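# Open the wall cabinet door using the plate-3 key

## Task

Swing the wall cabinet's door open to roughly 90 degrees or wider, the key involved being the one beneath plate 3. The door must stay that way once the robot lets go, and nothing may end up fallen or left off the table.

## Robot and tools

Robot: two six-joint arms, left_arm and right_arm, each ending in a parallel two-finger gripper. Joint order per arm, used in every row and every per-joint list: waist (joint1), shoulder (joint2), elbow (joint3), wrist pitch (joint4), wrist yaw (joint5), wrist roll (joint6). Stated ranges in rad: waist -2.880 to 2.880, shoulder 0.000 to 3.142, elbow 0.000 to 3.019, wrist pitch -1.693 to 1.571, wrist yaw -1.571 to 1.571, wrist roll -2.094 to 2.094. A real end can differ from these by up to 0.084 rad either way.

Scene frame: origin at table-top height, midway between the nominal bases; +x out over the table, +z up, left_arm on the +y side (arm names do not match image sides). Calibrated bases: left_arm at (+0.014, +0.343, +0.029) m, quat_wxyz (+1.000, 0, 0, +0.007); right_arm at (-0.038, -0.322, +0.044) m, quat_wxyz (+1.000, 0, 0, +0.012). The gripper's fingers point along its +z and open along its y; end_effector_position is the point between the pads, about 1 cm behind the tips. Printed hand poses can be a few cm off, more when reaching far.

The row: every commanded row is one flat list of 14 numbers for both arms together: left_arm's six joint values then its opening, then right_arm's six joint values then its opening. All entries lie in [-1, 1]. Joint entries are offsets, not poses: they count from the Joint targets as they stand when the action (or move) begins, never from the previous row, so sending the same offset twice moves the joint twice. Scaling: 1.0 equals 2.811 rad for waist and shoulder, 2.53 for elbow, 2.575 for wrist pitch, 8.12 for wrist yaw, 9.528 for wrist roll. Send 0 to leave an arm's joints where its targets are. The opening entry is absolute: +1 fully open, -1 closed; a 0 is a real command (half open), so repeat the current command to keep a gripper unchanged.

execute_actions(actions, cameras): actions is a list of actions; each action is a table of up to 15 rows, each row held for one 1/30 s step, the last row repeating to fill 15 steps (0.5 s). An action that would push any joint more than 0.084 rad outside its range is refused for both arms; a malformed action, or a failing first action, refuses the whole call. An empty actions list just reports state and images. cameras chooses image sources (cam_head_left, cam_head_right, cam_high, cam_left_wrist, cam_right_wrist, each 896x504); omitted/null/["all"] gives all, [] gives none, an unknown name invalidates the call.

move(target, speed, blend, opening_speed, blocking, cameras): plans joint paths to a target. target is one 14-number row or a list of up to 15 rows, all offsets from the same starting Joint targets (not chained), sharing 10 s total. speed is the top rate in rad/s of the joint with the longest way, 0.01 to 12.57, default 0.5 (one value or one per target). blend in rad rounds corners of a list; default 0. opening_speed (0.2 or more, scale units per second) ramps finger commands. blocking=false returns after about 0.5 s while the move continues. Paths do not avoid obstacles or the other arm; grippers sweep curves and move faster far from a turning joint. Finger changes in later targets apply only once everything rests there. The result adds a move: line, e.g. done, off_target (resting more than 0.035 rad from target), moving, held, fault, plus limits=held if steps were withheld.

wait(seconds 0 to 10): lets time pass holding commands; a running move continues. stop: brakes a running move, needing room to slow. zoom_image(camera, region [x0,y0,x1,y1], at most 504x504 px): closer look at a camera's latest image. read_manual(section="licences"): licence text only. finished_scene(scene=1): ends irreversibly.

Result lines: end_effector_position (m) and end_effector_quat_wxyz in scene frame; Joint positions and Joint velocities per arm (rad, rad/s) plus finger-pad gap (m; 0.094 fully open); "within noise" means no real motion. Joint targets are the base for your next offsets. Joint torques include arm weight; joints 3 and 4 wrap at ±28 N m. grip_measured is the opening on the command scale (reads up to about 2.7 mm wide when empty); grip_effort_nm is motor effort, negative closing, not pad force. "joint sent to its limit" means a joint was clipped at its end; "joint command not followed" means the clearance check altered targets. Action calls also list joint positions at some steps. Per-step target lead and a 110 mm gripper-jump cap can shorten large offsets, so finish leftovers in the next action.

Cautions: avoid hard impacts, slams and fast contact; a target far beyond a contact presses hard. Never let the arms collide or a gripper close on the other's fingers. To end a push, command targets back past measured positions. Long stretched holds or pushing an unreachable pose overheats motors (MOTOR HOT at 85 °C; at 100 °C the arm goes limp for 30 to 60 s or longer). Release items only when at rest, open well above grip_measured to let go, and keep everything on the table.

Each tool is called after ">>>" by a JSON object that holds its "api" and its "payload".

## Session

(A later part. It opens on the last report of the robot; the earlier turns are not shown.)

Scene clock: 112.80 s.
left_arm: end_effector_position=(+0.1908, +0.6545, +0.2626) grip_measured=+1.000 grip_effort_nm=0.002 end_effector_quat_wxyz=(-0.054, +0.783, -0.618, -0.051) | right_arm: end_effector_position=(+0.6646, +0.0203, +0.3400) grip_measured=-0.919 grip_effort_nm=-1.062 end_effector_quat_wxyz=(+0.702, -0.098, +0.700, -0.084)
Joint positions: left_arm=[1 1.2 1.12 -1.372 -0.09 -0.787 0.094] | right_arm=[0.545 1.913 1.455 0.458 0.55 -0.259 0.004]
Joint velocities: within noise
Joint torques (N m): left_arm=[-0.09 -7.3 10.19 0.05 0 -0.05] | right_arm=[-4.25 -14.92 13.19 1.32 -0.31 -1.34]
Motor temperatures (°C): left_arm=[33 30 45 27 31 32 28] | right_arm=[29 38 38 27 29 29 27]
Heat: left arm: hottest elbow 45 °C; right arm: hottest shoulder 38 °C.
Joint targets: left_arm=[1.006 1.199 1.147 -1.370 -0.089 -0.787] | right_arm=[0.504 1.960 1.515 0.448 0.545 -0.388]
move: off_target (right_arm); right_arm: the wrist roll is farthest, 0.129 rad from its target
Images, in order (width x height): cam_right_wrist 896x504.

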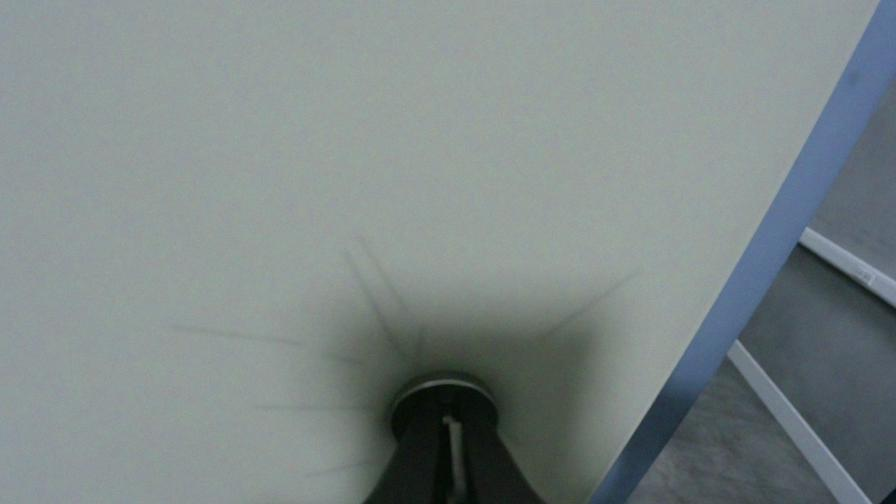

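>>> {"api": "move", "payload": {"target": [[0,0,0,0,0,0,1,0.011,-0.006,-0.0051,-0.0008,0,0.0407,-1],[0,0,0,0,0,0,1,0.011,-0.006,-0.0051,-0.0008,0,0.0407,-0.6],[0,0,0,0,0,0,1,0.0224,-0.0263,-0.0383,0.0144,0.0018,0.0407,-0.6]], "speed": [0.6,0.3,0.25], "cameras": ["cam_right_wrist","cam_high"]}}

>>> {"api": "zoom_image", "payload": {"camera": "cam_right_wrist", "region": [360, 334, 530, 504]}}

>>> {"api": "zoom_image", "payload": {"camera": "cam_high", "region": [370, 170, 430, 230]}}

Scene clock: 116.33 s.
left_arm: end_effector_position=(+0.1908, +0.6545, +0.2626) grip_measured=+1.000 grip_effort_nm=-0.002 end_effector_quat_wxyz=(-0.054, +0.783, -0.618, -0.051) | right_arm: end_effector_position=(+0.6567, +0.0181, +0.3347) grip_measured=-0.602 grip_effort_nm=0.071 end_effector_quat_wxyz=(+0.704, -0.011, +0.710, -0.001)
Joint positions: left_arm=[1 1.2 1.12 -1.372 -0.09 -0.787 0.094] | right_arm=[0.55 1.899 1.425 0.465 0.559 -0.012 0.019]
Joint velocities: within noise
Joint torques (N m): left_arm=[-0.15 -7.36 10.21 0.03 -0.01 -0.05] | right_arm=[-0.21 -19.37 8.08 2.74 -0.09 0.17]
Motor temperatures (°C): left_arm=[33 30 45 27 31 32 28] | right_arm=[29 38 39 27 29 29 27]
Heat: left arm: hottest elbow 45 °C; right arm: hottest elbow 39 °C.
Joint targets: left_arm=[1.006 1.199 1.147 -1.370 -0.089 -0.787] | right_arm=[0.567 1.887 1.418 0.485 0.560 0.000]
move: done; target 2's new numbers were sent with right_arm's elbow 0.047 rad from that target
Images, in order (width x height): cam_high 896x504, cam_right_wrist 896x504.

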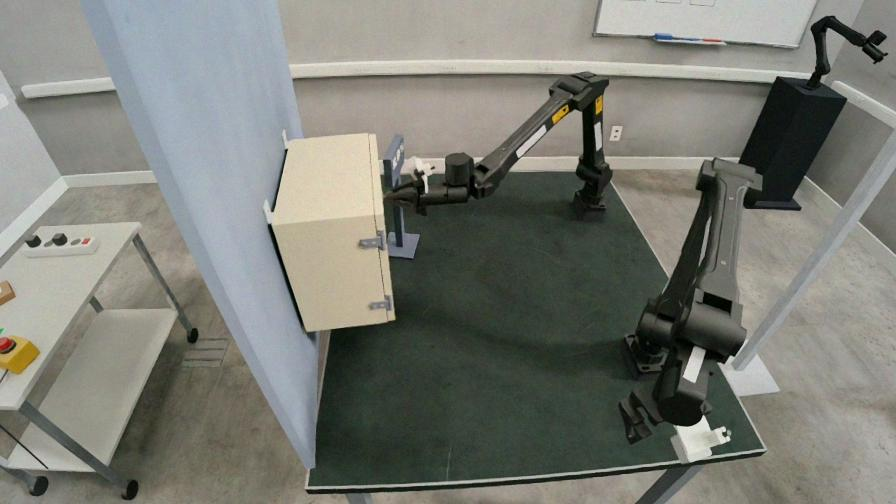

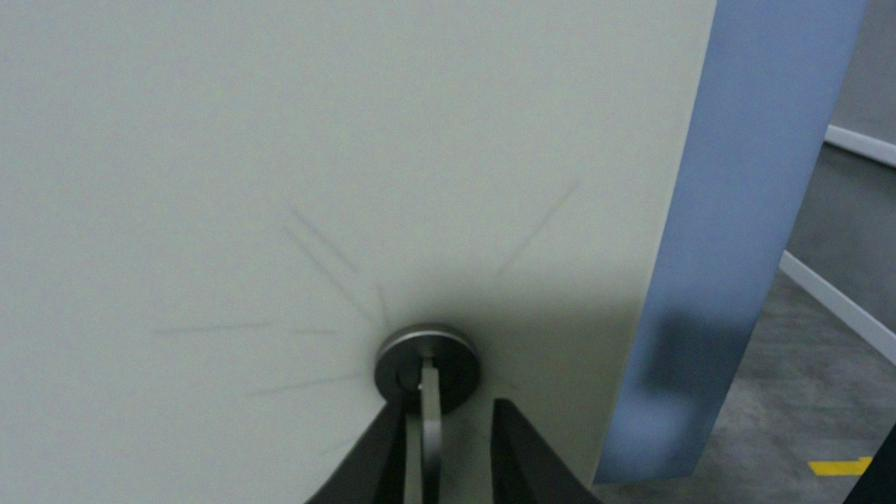

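Scaled by 2.965 from the camera's 896x504 image, which has a finer 1280x720 frame.

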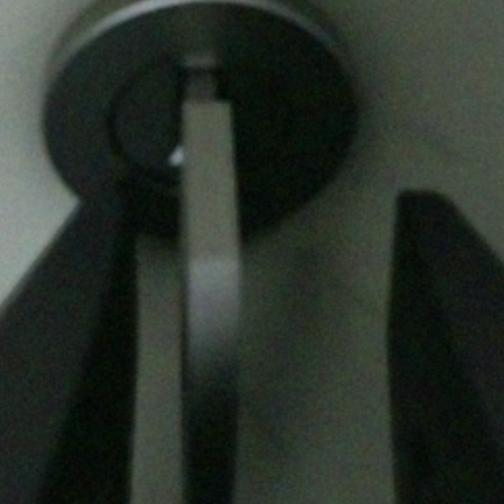

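Scaled by 8.400 from the camera's 896x504 image, which has a finer 1280x720 frame.

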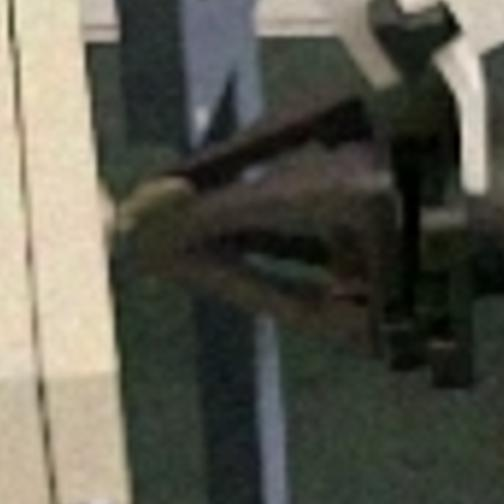

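>>> {"api": "move", "payload": {"target": [[0,0,0,0,0,0,1,0.002,0,0,0,0,0,-1],[0,0,0,0,0,0,1,-0.0434,0.0342,0.0415,-0.0132,0,0,-1],[0,0,0,0,0,0,1,-0.0694,0.0484,0.0557,-0.0132,0,0,-1],[0,0,0,0,0,0,1,-0.0694,0.0342,0.0648,-0.0132,0,0,-1],[0,0,0,0,0,0,1,-0.0694,0.0600,0.0480,-0.0132,0,0,-1]], "speed": 0.3, "cameras": ["cam_right_wrist","cam_high"]}}

>>> {"api": "zoom_image", "payload": {"camera": "cam_right_wrist", "region": [360, 334, 530, 504]}}

>>> {"api": "zoom_image", "payload": {"camera": "cam_high", "region": [370, 170, 430, 230]}}

Scene clock: 118.93 s.
left_arm: end_effector_position=(+0.1908, +0.6545, +0.2626) grip_measured=+1.000 grip_effort_nm=-0.002 end_effector_quat_wxyz=(-0.054, +0.783, -0.618, -0.051) | right_arm: end_effector_position=(+0.6631, +0.0167, +0.3342) grip_measured=-0.943 grip_effort_nm=-1.057 end_effector_quat_wxyz=(+0.706, -0.008, +0.708, +0.001)
Joint positions: left_arm=[1 1.2 1.12 -1.372 -0.09 -0.787 0.094] | right_arm=[0.543 1.912 1.441 0.466 0.555 -0.008 0.003]
Joint velocities: within noise
Joint torques (N m): left_arm=[-0.09 -7.3 10.22 0.05 0 -0.05] | right_arm=[-10.34 -10.34 14.2 1.28 0.04 0.1]
Motor temperatures (°C): left_arm=[33 30 45 27 31 32 28] | right_arm=[29 38 38 27 29 28 27]
Heat: left arm: hottest elbow 45 °C; right arm: hottest shoulder 38 °C.
Joint targets: left_arm=[1.006 1.199 1.147 -1.370 -0.089 -0.787] | right_arm=[0.417 2.017 1.513 0.455 0.558 -0.002]
move: off_target (right_arm); right_arm: the waist is farthest, 0.171 rad from its target
Images, in order (width x height): cam_high 896x504, cam_right_wrist 896x504.

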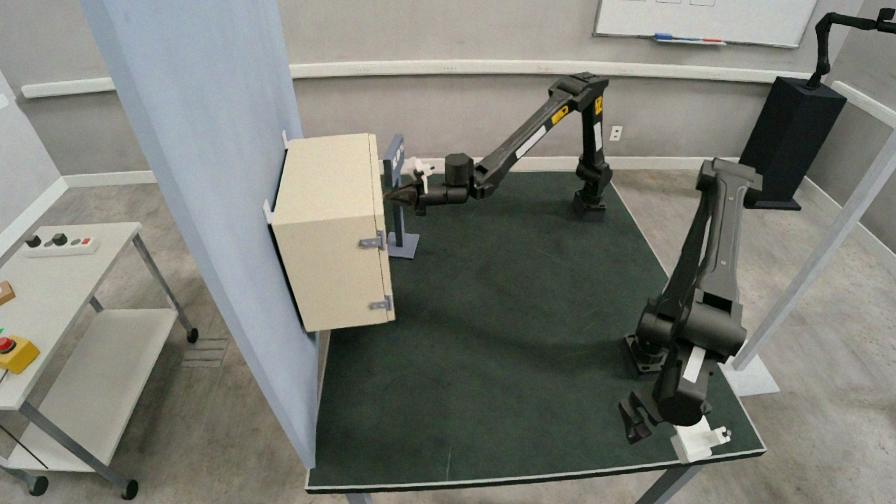

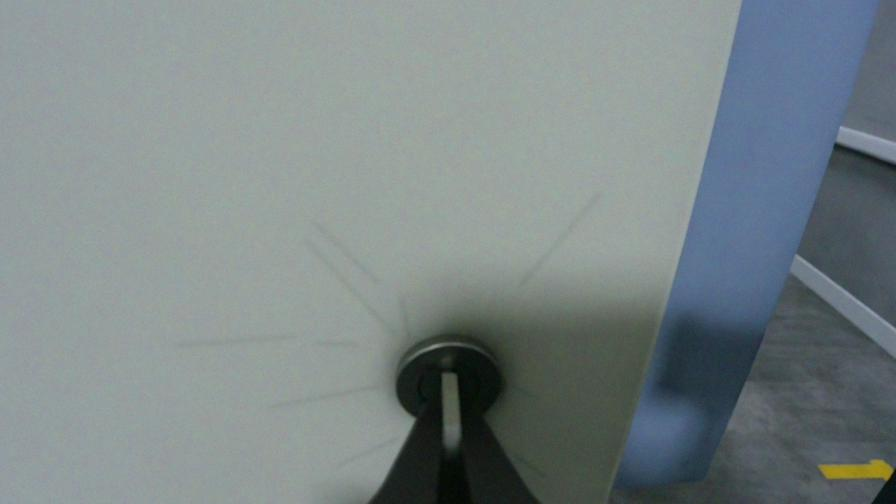

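Scaled by 2.965 from the camera's 896x504 image, which has a finer 1280x720 frame.

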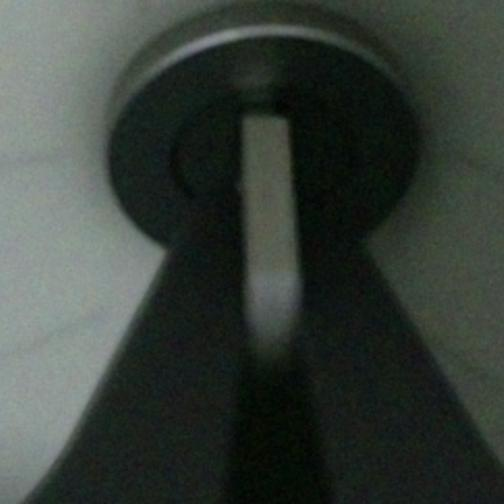

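Scaled by 8.400 from the camera's 896x504 image, which has a finer 1280x720 frame.

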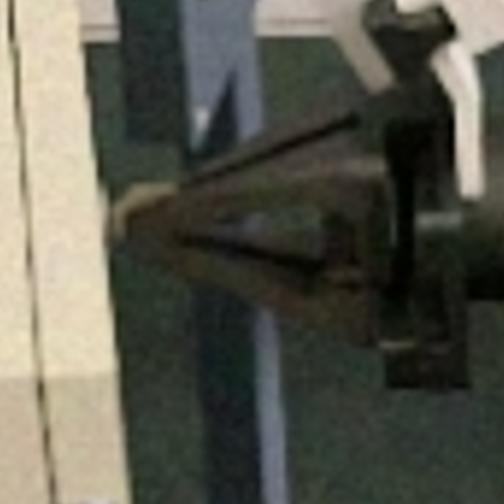

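>>> {"api": "move", "payload": {"target": [[0,0,0,0,0,0,1,0.0295,-0.0220,-0.007,0,0,0,-1],[0,0,0,0,0,0,1,0.0295,-0.0220,-0.007,0,0,0.06,-1]], "speed": [0.4,0.5], "cameras": ["cam_right_wrist","cam_high"]}}

>>> {"api": "zoom_image", "payload": {"camera": "cam_right_wrist", "region": [360, 334, 530, 504]}}

Scene clock: 121.43 s.
left_arm: end_effector_position=(+0.1908, +0.6545, +0.2626) grip_measured=+1.000 grip_effort_nm=-0.002 end_effector_quat_wxyz=(-0.054, +0.783, -0.618, -0.051) | right_arm: end_effector_position=(+0.6613, +0.0194, +0.3350) grip_measured=-0.891 grip_effort_nm=-1.062 end_effector_quat_wxyz=(+0.687, +0.153, +0.691, +0.162)
Joint positions: left_arm=[1 1.2 1.12 -1.372 -0.09 -0.787 0.094] | right_arm=[0.548 1.911 1.441 0.466 0.558 0.452 0.005]
Joint velocities: within noise
Joint torques (N m): left_arm=[-0.09 -7.41 10.21 0.05 0 -0.04] | right_arm=[-4.72 -15.15 12.75 1.26 -0.11 1.26]
Motor temperatures (°C): left_arm=[33 30 45 27 31 32 28] | right_arm=[29 38 38 27 29 29 27]
Heat: left arm: hottest elbow 45 °C; right arm: hottest shoulder 38 °C.
Joint targets: left_arm=[1.006 1.199 1.147 -1.370 -0.089 -0.787] | right_arm=[0.500 1.955 1.496 0.455 0.558 0.570]
move: off_target (right_arm); right_arm: the wrist roll is farthest, 0.118 rad from its target
Images, in order (width x height): cam_high 896x504, cam_right_wrist 896x504.

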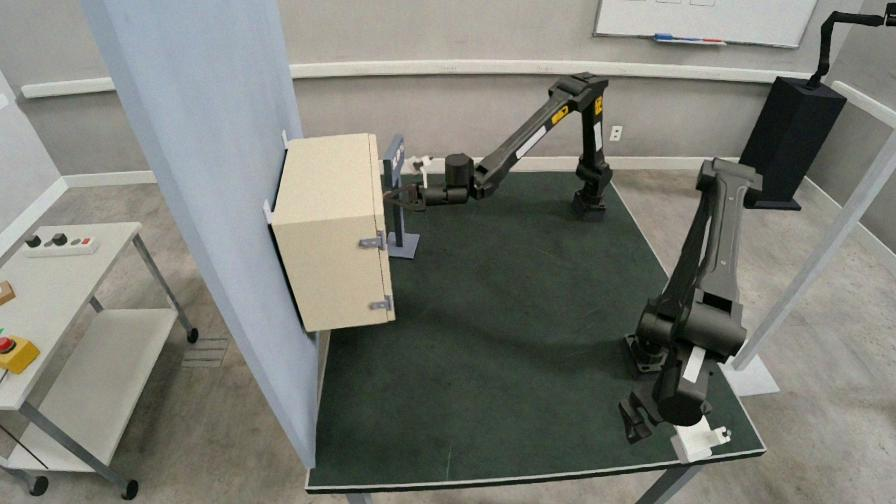

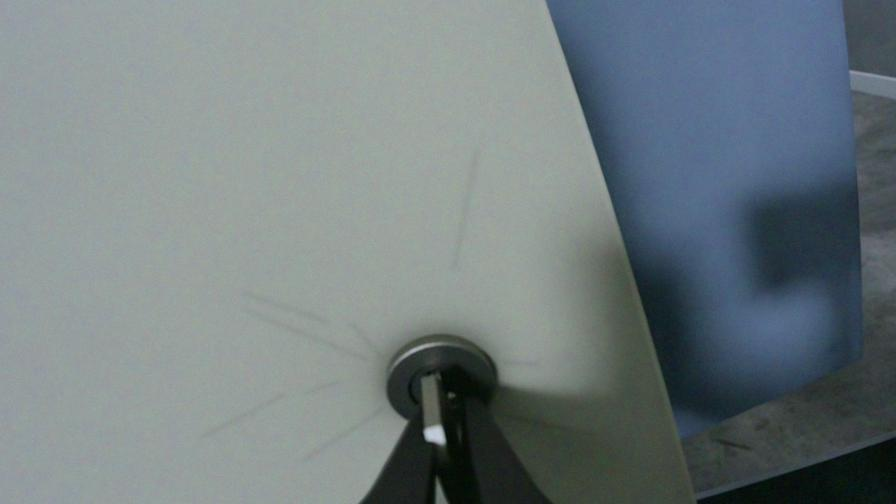

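Scaled by 2.965 from the camera's 896x504 image, which has a finer 1280x720 frame.

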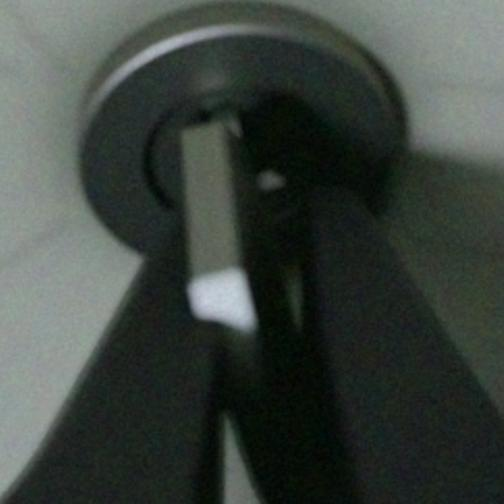

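>>> {"api": "move", "payload": {"target": [[0,0,0,0,0,0,1,-0.01,0.005,0.003,0,0,-0.06,-1],[0,0,0,0,0,0,1,-0.01,0.005,0.003,0,0,-0.12,-1]], "speed": [0.6,0.5], "cameras": ["cam_right_wrist","cam_high"]}}

>>> {"api": "zoom_image", "payload": {"camera": "cam_right_wrist", "region": [360, 334, 530, 504]}}

Scene clock: 124.97 s.
left_arm: end_effector_position=(+0.1908, +0.6545, +0.2626) grip_measured=+1.000 grip_effort_nm=-0.002 end_effector_quat_wxyz=(-0.054, +0.783, -0.618, -0.051) | right_arm: end_effector_position=(+0.6615, +0.0173, +0.3350) grip_measured=-0.867 grip_effort_nm=-1.062 end_effector_quat_wxyz=(+0.690, -0.154, +0.691, -0.151)
Joint positions: left_arm=[1 1.2 1.12 -1.372 -0.09 -0.787 0.094] | right_arm=[0.547 1.911 1.441 0.466 0.567 -0.434 0.006]
Joint velocities: within noise
Joint torques (N m): left_arm=[-0.21 -7.36 10.21 0.05 0 -0.05] | right_arm=[-6.65 -13.92 13.35 1.31 -0.48 -1.44]
Motor temperatures (°C): left_arm=[32 30 46 27 31 32 28] | right_arm=[29 38 38 27 29 29 27]
Heat: left arm: hottest elbow 46 °C; right arm: hottest shoulder 38 °C.
Joint targets: left_arm=[1.006 1.199 1.147 -1.370 -0.089 -0.787] | right_arm=[0.472 1.969 1.503 0.455 0.558 -0.574]
move: off_target (right_arm); right_arm: the wrist roll is farthest, 0.139 rad from its target
Images, in order (width x height): cam_high 896x504, cam_right_wrist 896x504.

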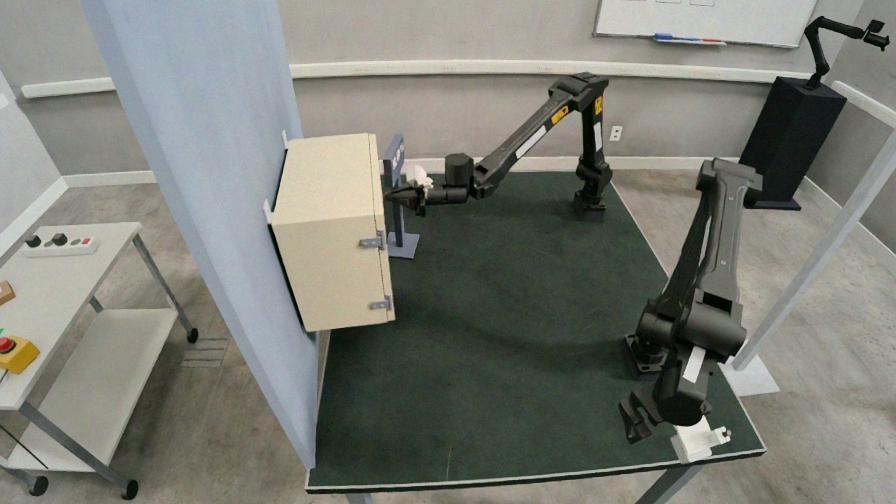

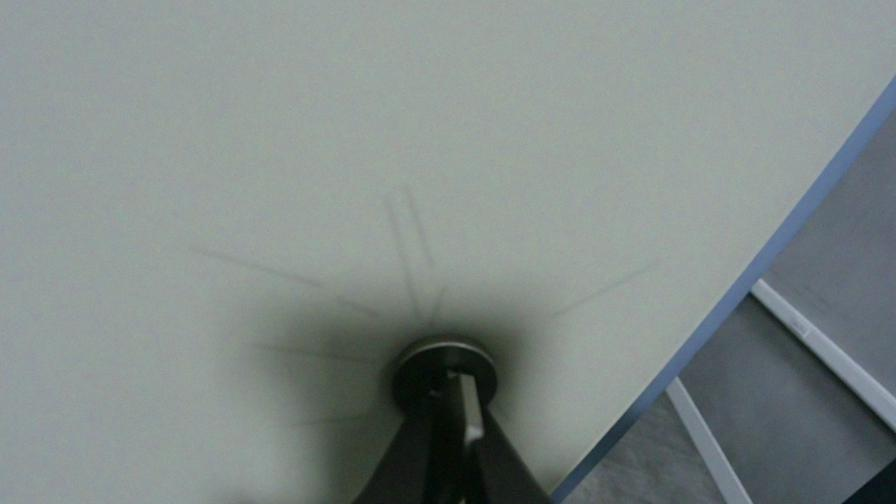

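Scaled by 2.965 from the camera's 896x504 image, which has a finer 1280x720 frame.

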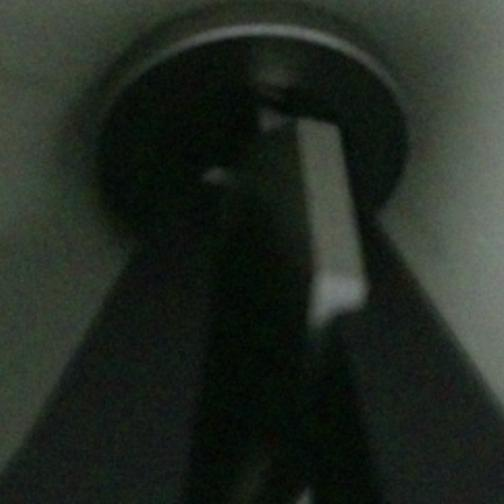

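>>> {"api": "move", "payload": {"target": [[0,0,0,0,0,0,1,0.0224,-0.01,-0.0055,-0.0012,0,0.0602,-1],[0,0,0,0,0,0,1,0.0224,-0.01,-0.0055,-0.0012,0,0.0602,-0.6],[0,0,0,0,0,0,1,0.0338,-0.0320,-0.0336,0.0148,0.0002,0.0602,-0.6],[0,0,0,0,0,0,1,0.0338,-0.0320,-0.0336,0.0148,0.0002,0.0602,-1]], "speed": [0.6,0.3,0.25,0.3], "cameras": ["cam_right_wrist"]}}

>>> {"api": "zoom_image", "payload": {"camera": "cam_right_wrist", "region": [360, 304, 530, 474]}}

Scene clock: 129.33 s.
left_arm: end_effector_position=(+0.1908, +0.6545, +0.2626) grip_measured=+1.000 grip_effort_nm=0.002 end_effector_quat_wxyz=(-0.054, +0.783, -0.618, -0.051) | right_arm: end_effector_position=(+0.6531, +0.0218, +0.3469) grip_measured=-0.945 grip_effort_nm=-1.043 end_effector_quat_wxyz=(+0.712, -0.009, +0.703, +0.009)
Joint positions: left_arm=[1 1.2 1.12 -1.372 -0.09 -0.787 0.094] | right_arm=[0.556 1.886 1.426 0.475 0.555 -0.008 0.003]
Joint velocities: within noise
Joint torques (N m): left_arm=[-0.09 -7.24 10.21 0.05 -0.01 -0.05] | right_arm=[-0.38 -18.84 8.05 2.63 0.09 0.12]
Motor temperatures (°C): left_arm=[32 30 46 27 31 32 28] | right_arm=[29 38 38 27 29 29 27]
Heat: left arm: hottest elbow 46 °C; right arm: hottest shoulder 38 °C.
Joint targets: left_arm=[1.006 1.199 1.147 -1.370 -0.089 -0.787] | right_arm=[0.567 1.880 1.418 0.493 0.560 0.000]
move: done; target 2's new numbers were sent with right_arm's elbow 0.048 rad from that target
Images, in order (width x height): cam_right_wrist 896x504.

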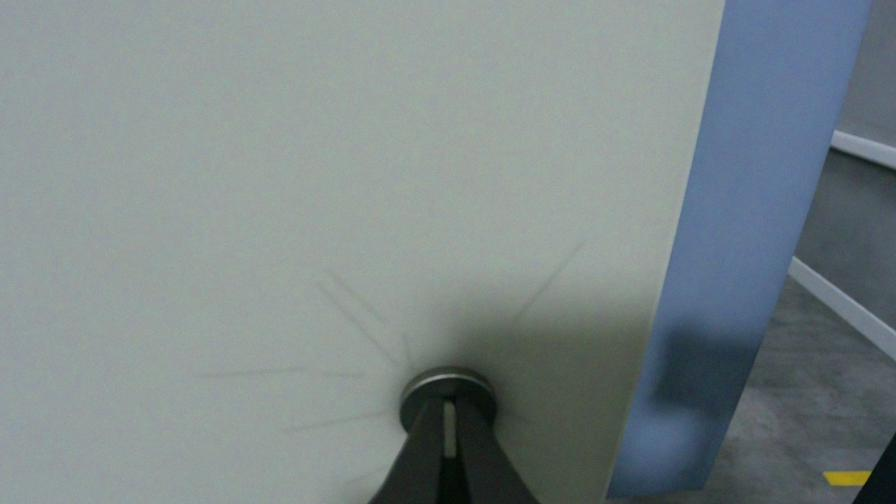

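Scaled by 2.965 from the camera's 896x504 image, which has a finer 1280x720 frame.

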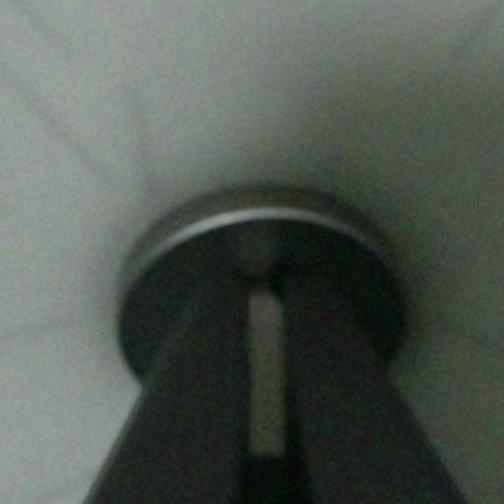

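>>> {"api": "move", "payload": {"target": [[0,0,0,0,0,0,1,0,0,0,0,0,0,-0.6],[0,0,0,0,0,0,1,0,0.0174,0,0,0,0,-0.6]], "speed": 0.3, "cameras": ["cam_right_wrist","cam_high"]}}

>>> {"api": "zoom_image", "payload": {"camera": "cam_right_wrist", "region": [360, 304, 530, 474]}}

>>> {"api": "zoom_image", "payload": {"camera": "cam_high", "region": [370, 170, 430, 230]}}

Scene clock: 131.17 s.
left_arm: end_effector_position=(+0.1908, +0.6545, +0.2626) grip_measured=+1.000 grip_effort_nm=-0.007 end_effector_quat_wxyz=(-0.054, +0.783, -0.618, -0.051) | right_arm: end_effector_position=(+0.6548, +0.0222, +0.3380) grip_measured=-0.602 grip_effort_nm=0.071 end_effector_quat_wxyz=(+0.708, -0.010, +0.706, +0.005)
Joint positions: left_arm=[1 1.2 1.12 -1.372 -0.09 -0.787 0.094] | right_arm=[0.556 1.898 1.426 0.475 0.558 -0.008 0.019]
Joint velocities: within noise
Joint torques (N m): left_arm=[-0.09 -7.3 10.21 0.05 -0.01 -0.05] | right_arm=[-0.44 -15.91 8.01 2.63 -0.04 0.12]
Motor temperatures (°C): left_arm=[32 30 46 27 31 32 28] | right_arm=[29 38 38 27 29 29 27]
Heat: left arm: hottest elbow 46 °C; right arm: hottest shoulder 38 °C.
Joint targets: left_arm=[1.006 1.199 1.147 -1.370 -0.089 -0.787] | right_arm=[0.567 1.929 1.418 0.493 0.560 0.000]
move: done
Images, in order (width x height): cam_high 896x504, cam_right_wrist 896x504.

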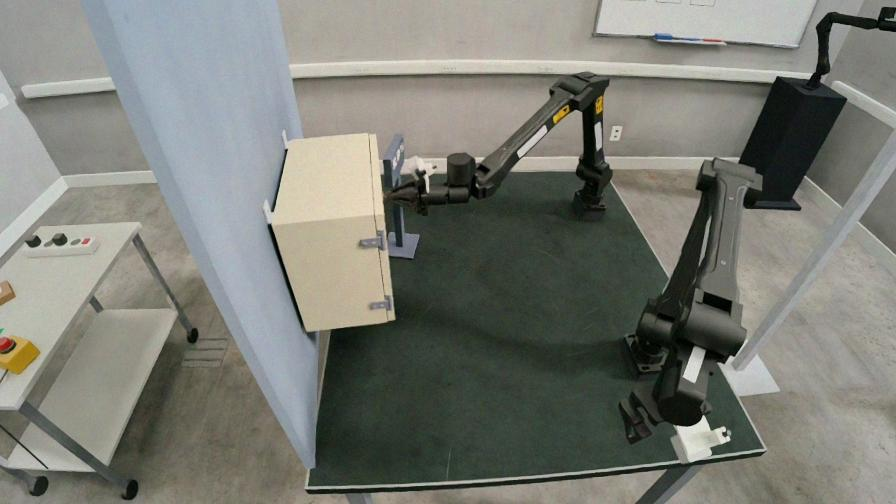

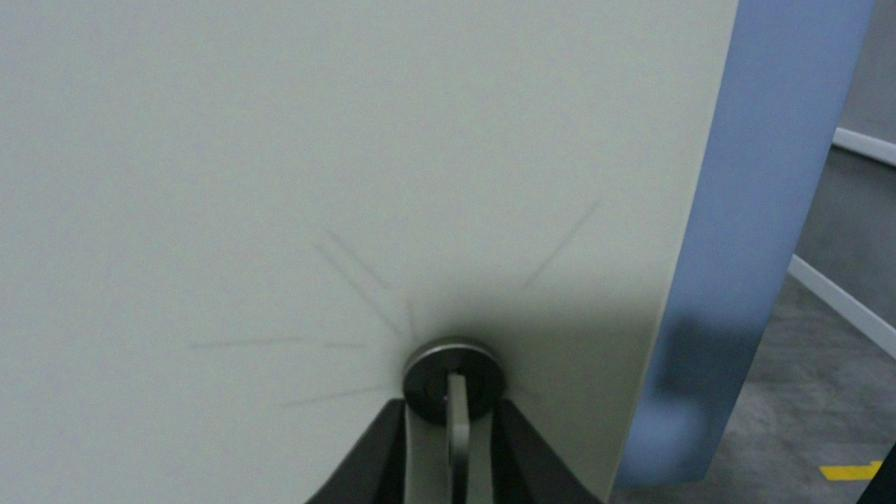

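Scaled by 2.965 from the camera's 896x504 image, which has a finer 1280x720 frame.

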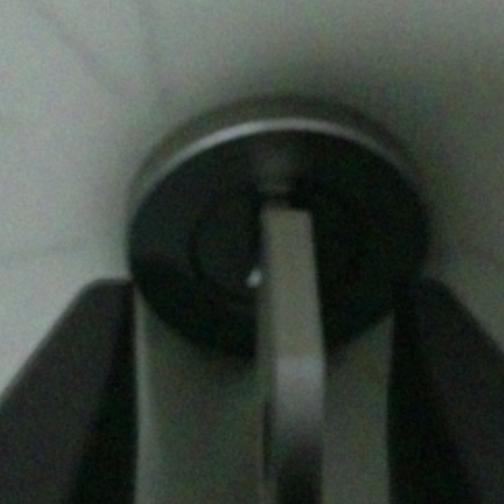

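Scaled by 8.400 from the camera's 896x504 image, which has a finer 1280x720 frame.

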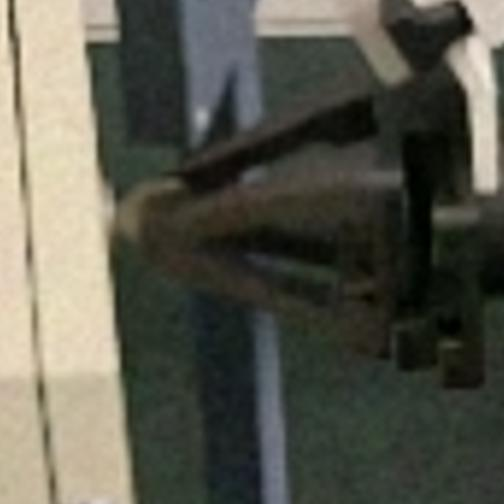

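>>> {"api": "move", "payload": {"target": [[0,0,0,0,0,0,1,0,0,0,0,0,0,-1],[0,0,0,0,0,0,1,-0.0594,0.0324,0.0561,-0.0163,0,0,-1],[0,0,0,0,0,0,1,-0.0594,0.0324,0.0561,-0.0163,0,0.012,-1],[0,0,0,0,0,0,1,-0.0594,0.0181,0.066,-0.0163,0.003,-0.012,-1],[0,0,0,0,0,0,1,-0.0594,0.043,0.0443,-0.0163,-0.003,0.012,-1],[0,0,0,0,0,0,1,-0.0594,0.0324,0.0561,-0.0163,0,0,-1]], "speed": 0.3, "cameras": ["cam_right_wrist","cam_high"]}}

>>> {"api": "zoom_image", "payload": {"camera": "cam_right_wrist", "region": [360, 304, 530, 474]}}

>>> {"api": "zoom_image", "payload": {"camera": "cam_high", "region": [370, 170, 430, 230]}}

Scene clock: 135.70 s.
left_arm: end_effector_position=(+0.1908, +0.6545, +0.2626) grip_measured=+1.000 grip_effort_nm=-0.002 end_effector_quat_wxyz=(-0.054, +0.783, -0.618, -0.051) | right_arm: end_effector_position=(+0.6622, +0.0172, +0.3375) grip_measured=-0.943 grip_effort_nm=-1.053 end_effector_quat_wxyz=(+0.708, +0.007, +0.706, +0.007)
Joint positions: left_arm=[1 1.2 1.12 -1.372 -0.09 -0.787 0.094] | right_arm=[0.547 1.911 1.445 0.47 0.571 0.019 0.003]
Joint velocities: within noise
Joint torques (N m): left_arm=[-0.21 -7.3 10.19 0.05 0 -0.05] | right_arm=[-11.11 -10.7 16.62 1.05 -0.5 -0.15]
Motor temperatures (°C): left_arm=[32 30 46 27 31 32 28] | right_arm=[29 38 39 27 29 28 27]
Heat: left arm: hottest elbow 46 °C; right arm: hottest elbow 39 °C.
Joint targets: left_arm=[1.006 1.199 1.147 -1.370 -0.089 -0.787] | right_arm=[0.412 2.011 1.551 0.453 0.561 0.001]
move: off_target (right_arm); right_arm: the waist is farthest, 0.147 rad from its target
Images, in order (width x height): cam_high 896x504, cam_right_wrist 896x504.

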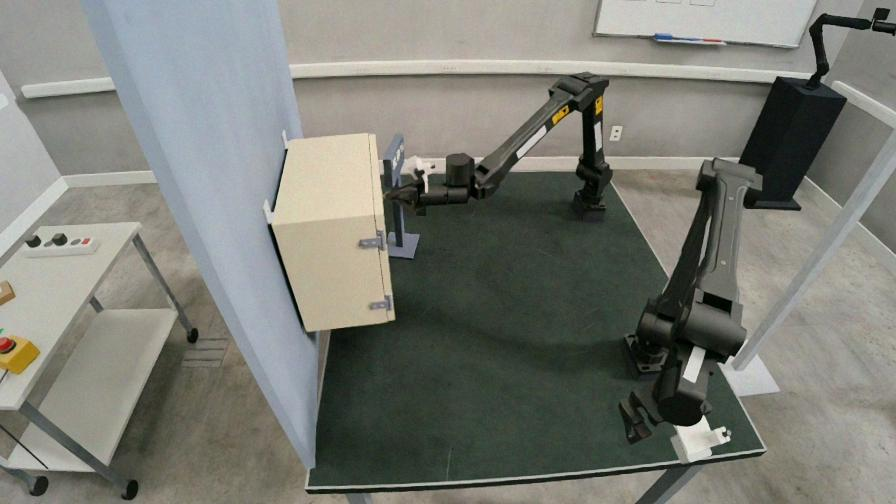

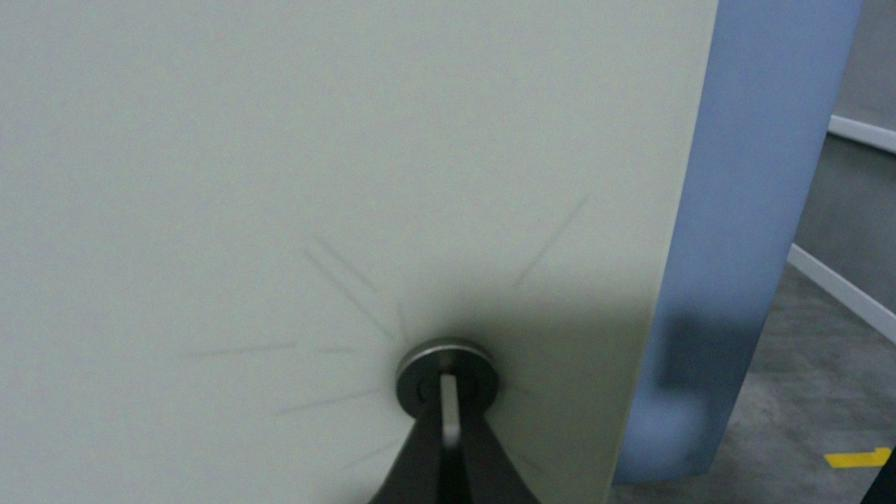

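Scaled by 2.965 from the camera's 896x504 image, which has a finer 1280x720 frame.

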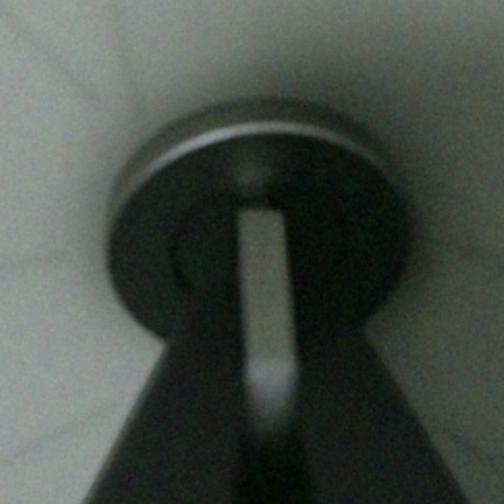

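Scaled by 8.400 from the camera's 896x504 image, which has a finer 1280x720 frame.

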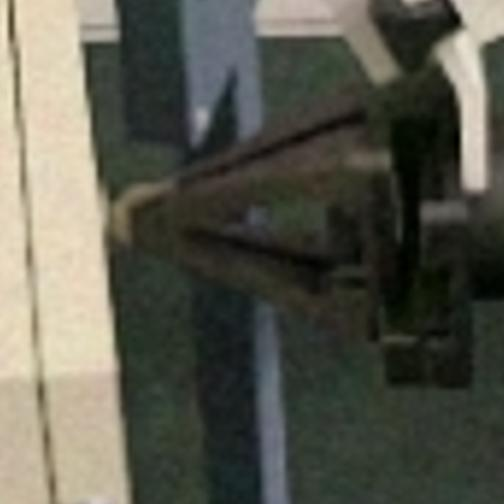

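>>> {"api": "move", "payload": {"target": [0,0,0,0,0,0,1,0,0,0,0,0,0.05,-1], "speed": 0.5, "cameras": ["cam_right_wrist"]}}

>>> {"api": "zoom_image", "payload": {"camera": "cam_right_wrist", "region": [360, 304, 530, 474]}}

>>> {"api": "move", "payload": {"target": [0,0,0,0,0,0,1,0,0,0,0,0,-0.10,-1], "speed": 0.6, "cameras": ["cam_right_wrist"]}}

>>> {"api": "zoom_image", "payload": {"camera": "cam_right_wrist", "region": [360, 304, 530, 474]}}

Scene clock: 137.80 s.
left_arm: end_effector_position=(+0.1908, +0.6545, +0.2626) grip_measured=+1.000 grip_effort_nm=-0.002 end_effector_quat_wxyz=(-0.054, +0.783, -0.618, -0.051) | right_arm: end_effector_position=(+0.6622, +0.0171, +0.3369) grip_measured=-0.908 grip_effort_nm=-1.062 end_effector_quat_wxyz=(+0.695, +0.131, +0.695, +0.131)
Joint positions: left_arm=[1 1.2 1.12 -1.372 -0.09 -0.787 0.094] | right_arm=[0.547 1.911 1.445 0.466 0.571 0.373 0.004]
Joint velocities: within noise
Joint torques (N m): left_arm=[-0.03 -7.36 10.25 0.06 0 -0.05] | right_arm=[-10.93 -10.7 16.65 1.16 -0.53 1.14]
Motor temperatures (°C): left_arm=[32 30 46 27 30 32 28] | right_arm=[29 38 39 27 29 28 27]
Heat: left arm: hottest elbow 46 °C; right arm: hottest elbow 39 °C.
Joint targets: left_arm=[1.006 1.199 1.147 -1.370 -0.089 -0.787] | right_arm=[0.412 2.011 1.551 0.453 0.561 0.478]
move: off_target (right_arm); right_arm: the waist is farthest, 0.135 rad from its target
Images, in order (width x height): cam_right_wrist 896x504.

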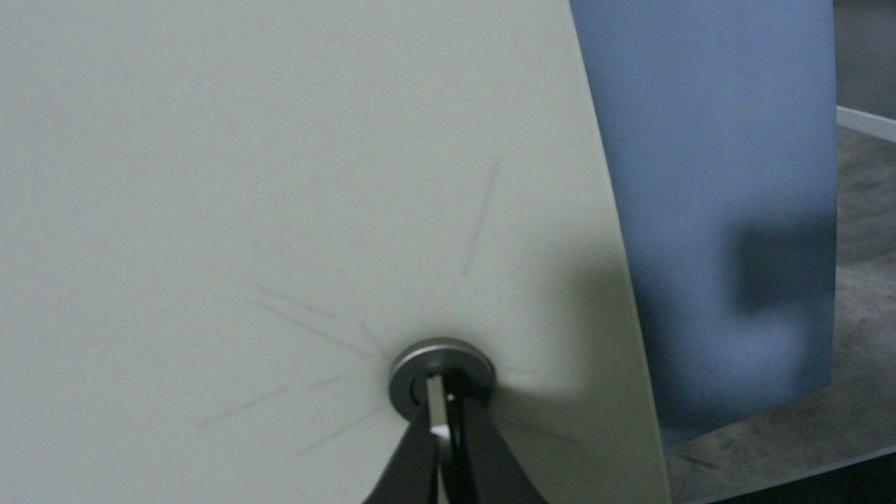

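Scaled by 2.965 from the camera's 896x504 image, which has a finer 1280x720 frame.

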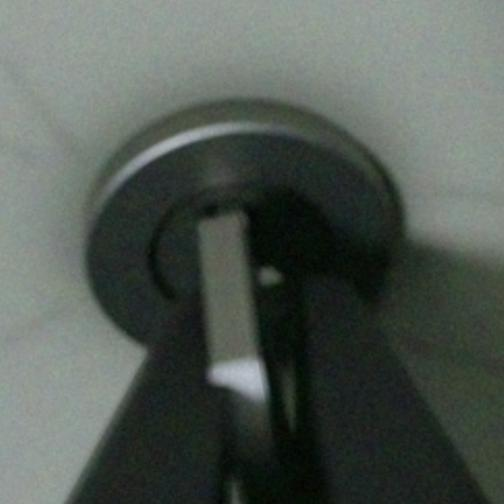

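Scene clock: 140.40 s.
left_arm: end_effector_position=(+0.1908, +0.6545, +0.2626) grip_measured=+1.000 grip_effort_nm=-0.002 end_effector_quat_wxyz=(-0.054, +0.783, -0.618, -0.051) | right_arm: end_effector_position=(+0.6623, +0.0165, +0.3369) grip_measured=-0.894 grip_effort_nm=-1.067 end_effector_quat_wxyz=(+0.697, -0.120, +0.697, -0.122)
Joint positions: left_arm=[1 1.2 1.12 -1.372 -0.09 -0.787 0.094] | right_arm=[0.547 1.911 1.445 0.466 0.573 -0.344 0.005]
Joint velocities: within noise
Joint torques (N m): left_arm=[-0.09 -7.36 10.19 0.05 -0.01 -0.05] | right_arm=[-10.93 -10.7 16.66 1.16 -0.61 -1.37]
Motor temperatures (°C): left_arm=[32 30 46 27 30 32 28] | right_arm=[29 38 40 27 29 29 27]
Heat: left arm: hottest elbow 46 °C; right arm: hottest elbow 40 °C.
Joint targets: left_arm=[1.006 1.199 1.147 -1.370 -0.089 -0.787] | right_arm=[0.412 2.011 1.551 0.453 0.561 -0.475]
move: off_target (right_arm); right_arm: the waist is farthest, 0.135 rad from its target
Images, in order (width x height): cam_right_wrist 896x504.

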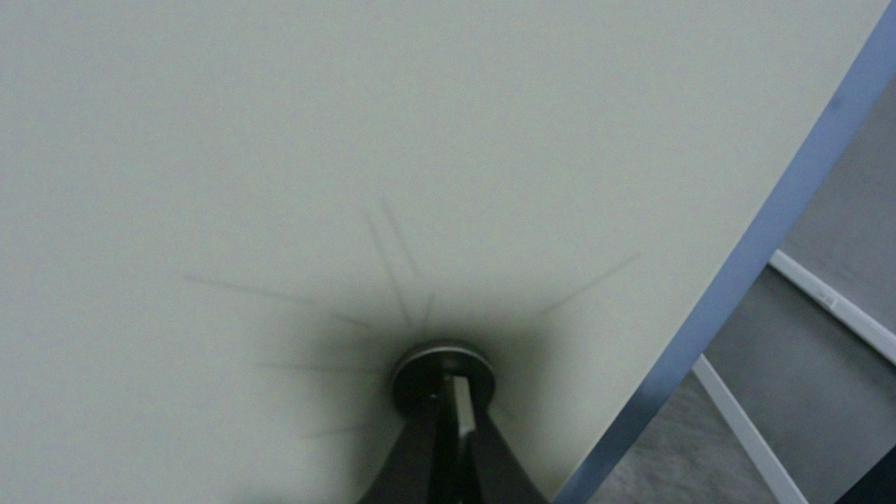

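Scaled by 2.965 from the camera's 896x504 image, which has a finer 1280x720 frame.

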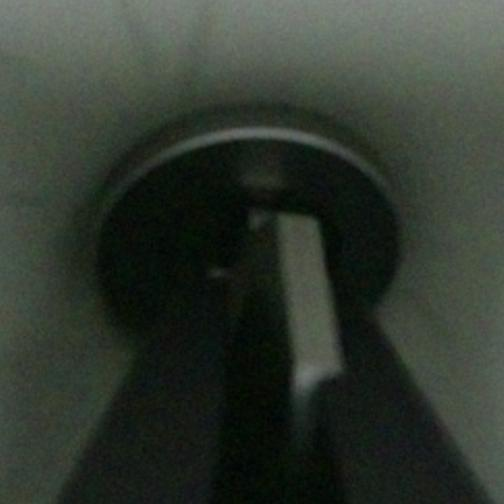

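>>> {"api": "move", "payload": {"target": [[0,0,0,0,0,0,1,0.045,-0.025,-0.022,0,0,0.0499,-1],[0,0,0,0,0,0,1,0.045,-0.025,-0.022,0,0,0.0499,-0.3],[0,0,0,0,0,0,1,0.07,-0.062,-0.085,0.018,0.005,0.0499,-0.3],[0,0,0,0,0,0,1,0.078,-0.078,-0.112,0.026,0.010,-0.1149,-0.3]], "speed": [0.6,0.3,0.25,1.0], "cameras": ["cam_right_wrist","cam_high"]}}

>>> {"api": "zoom_image", "payload": {"camera": "cam_right_wrist", "region": [370, 200, 570, 400]}}

>>> {"api": "zoom_image", "payload": {"camera": "cam_high", "region": [370, 170, 430, 230]}}

Scene clock: 146.37 s.
left_arm: end_effector_position=(+0.1908, +0.6545, +0.2626) grip_measured=+1.000 grip_effort_nm=0.002 end_effector_quat_wxyz=(-0.054, +0.783, -0.618, -0.051) | right_arm: end_effector_position=(+0.5986, +0.0234, +0.3294) grip_measured=-0.302 grip_effort_nm=0.071 end_effector_quat_wxyz=(+0.495, -0.505, +0.506, -0.494)
Joint positions: left_arm=[1 1.2 1.12 -1.372 -0.09 -0.787 0.094] | right_arm=[0.616 1.802 1.275 0.5 0.64 -1.553 0.033]
Joint velocities: within noise
Joint torques (N m): left_arm=[-0.15 -7.3 10.21 0.06 -0.01 -0.05] | right_arm=[-0.15 -17.61 7.87 2.71 -0.03 -0.06]
Motor temperatures (°C): left_arm=[32 30 46 27 30 32 28] | right_arm=[29 38 40 27 29 28 27]
Heat: left arm: hottest elbow 46 °C; right arm: hottest elbow 40 °C.
Joint targets: left_arm=[1.006 1.199 1.147 -1.370 -0.089 -0.787] | right_arm=[0.631 1.791 1.267 0.520 0.642 -1.570]
move: done; target 2's new numbers were sent with right_arm's elbow 0.051 rad from that target
Images, in order (width x height): cam_high 896x504, cam_right_wrist 896x504.

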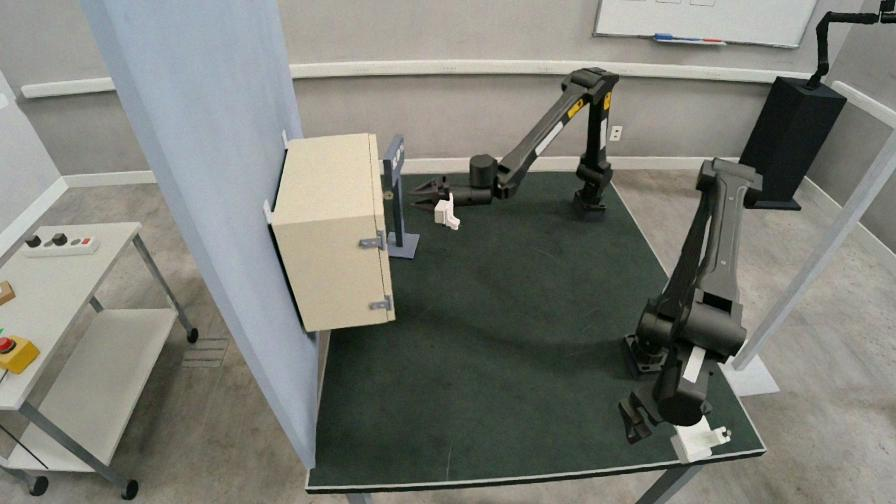

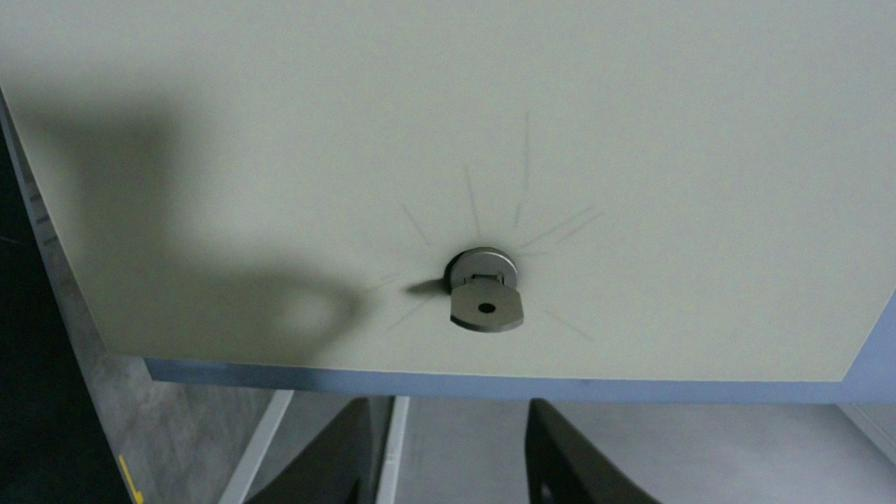

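Scaled by 2.520 from the camera's 896x504 image, which has a finer 1280x720 frame.

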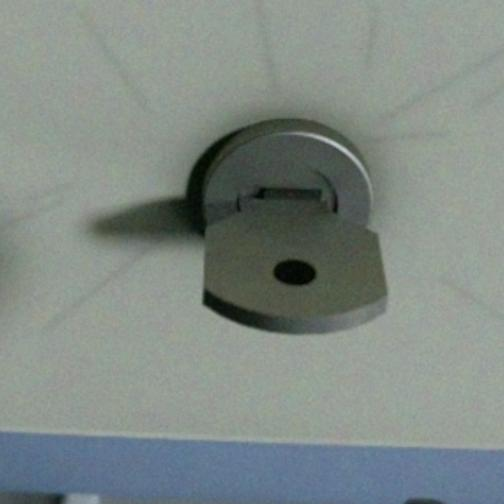

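Scaled by 8.400 from the camera's 896x504 image, which has a finer 1280x720 frame.

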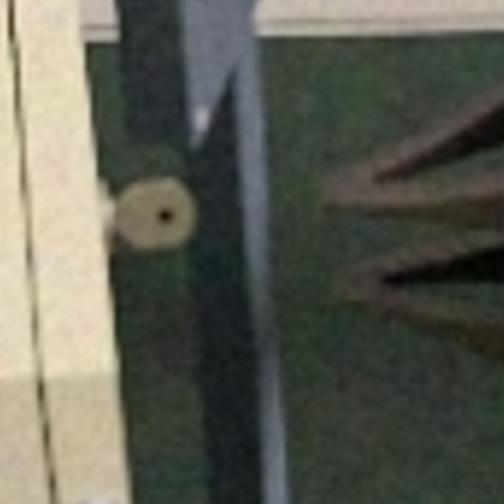

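>>> {"api": "zoom_image", "payload": {"camera": "cam_right_wrist", "region": [445, 240, 525, 340]}}

Scaled by 5.040 from the camera's 896x504 image, which has a finer 1280x720 frame.

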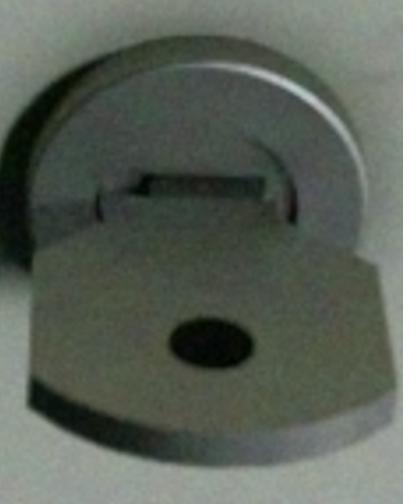

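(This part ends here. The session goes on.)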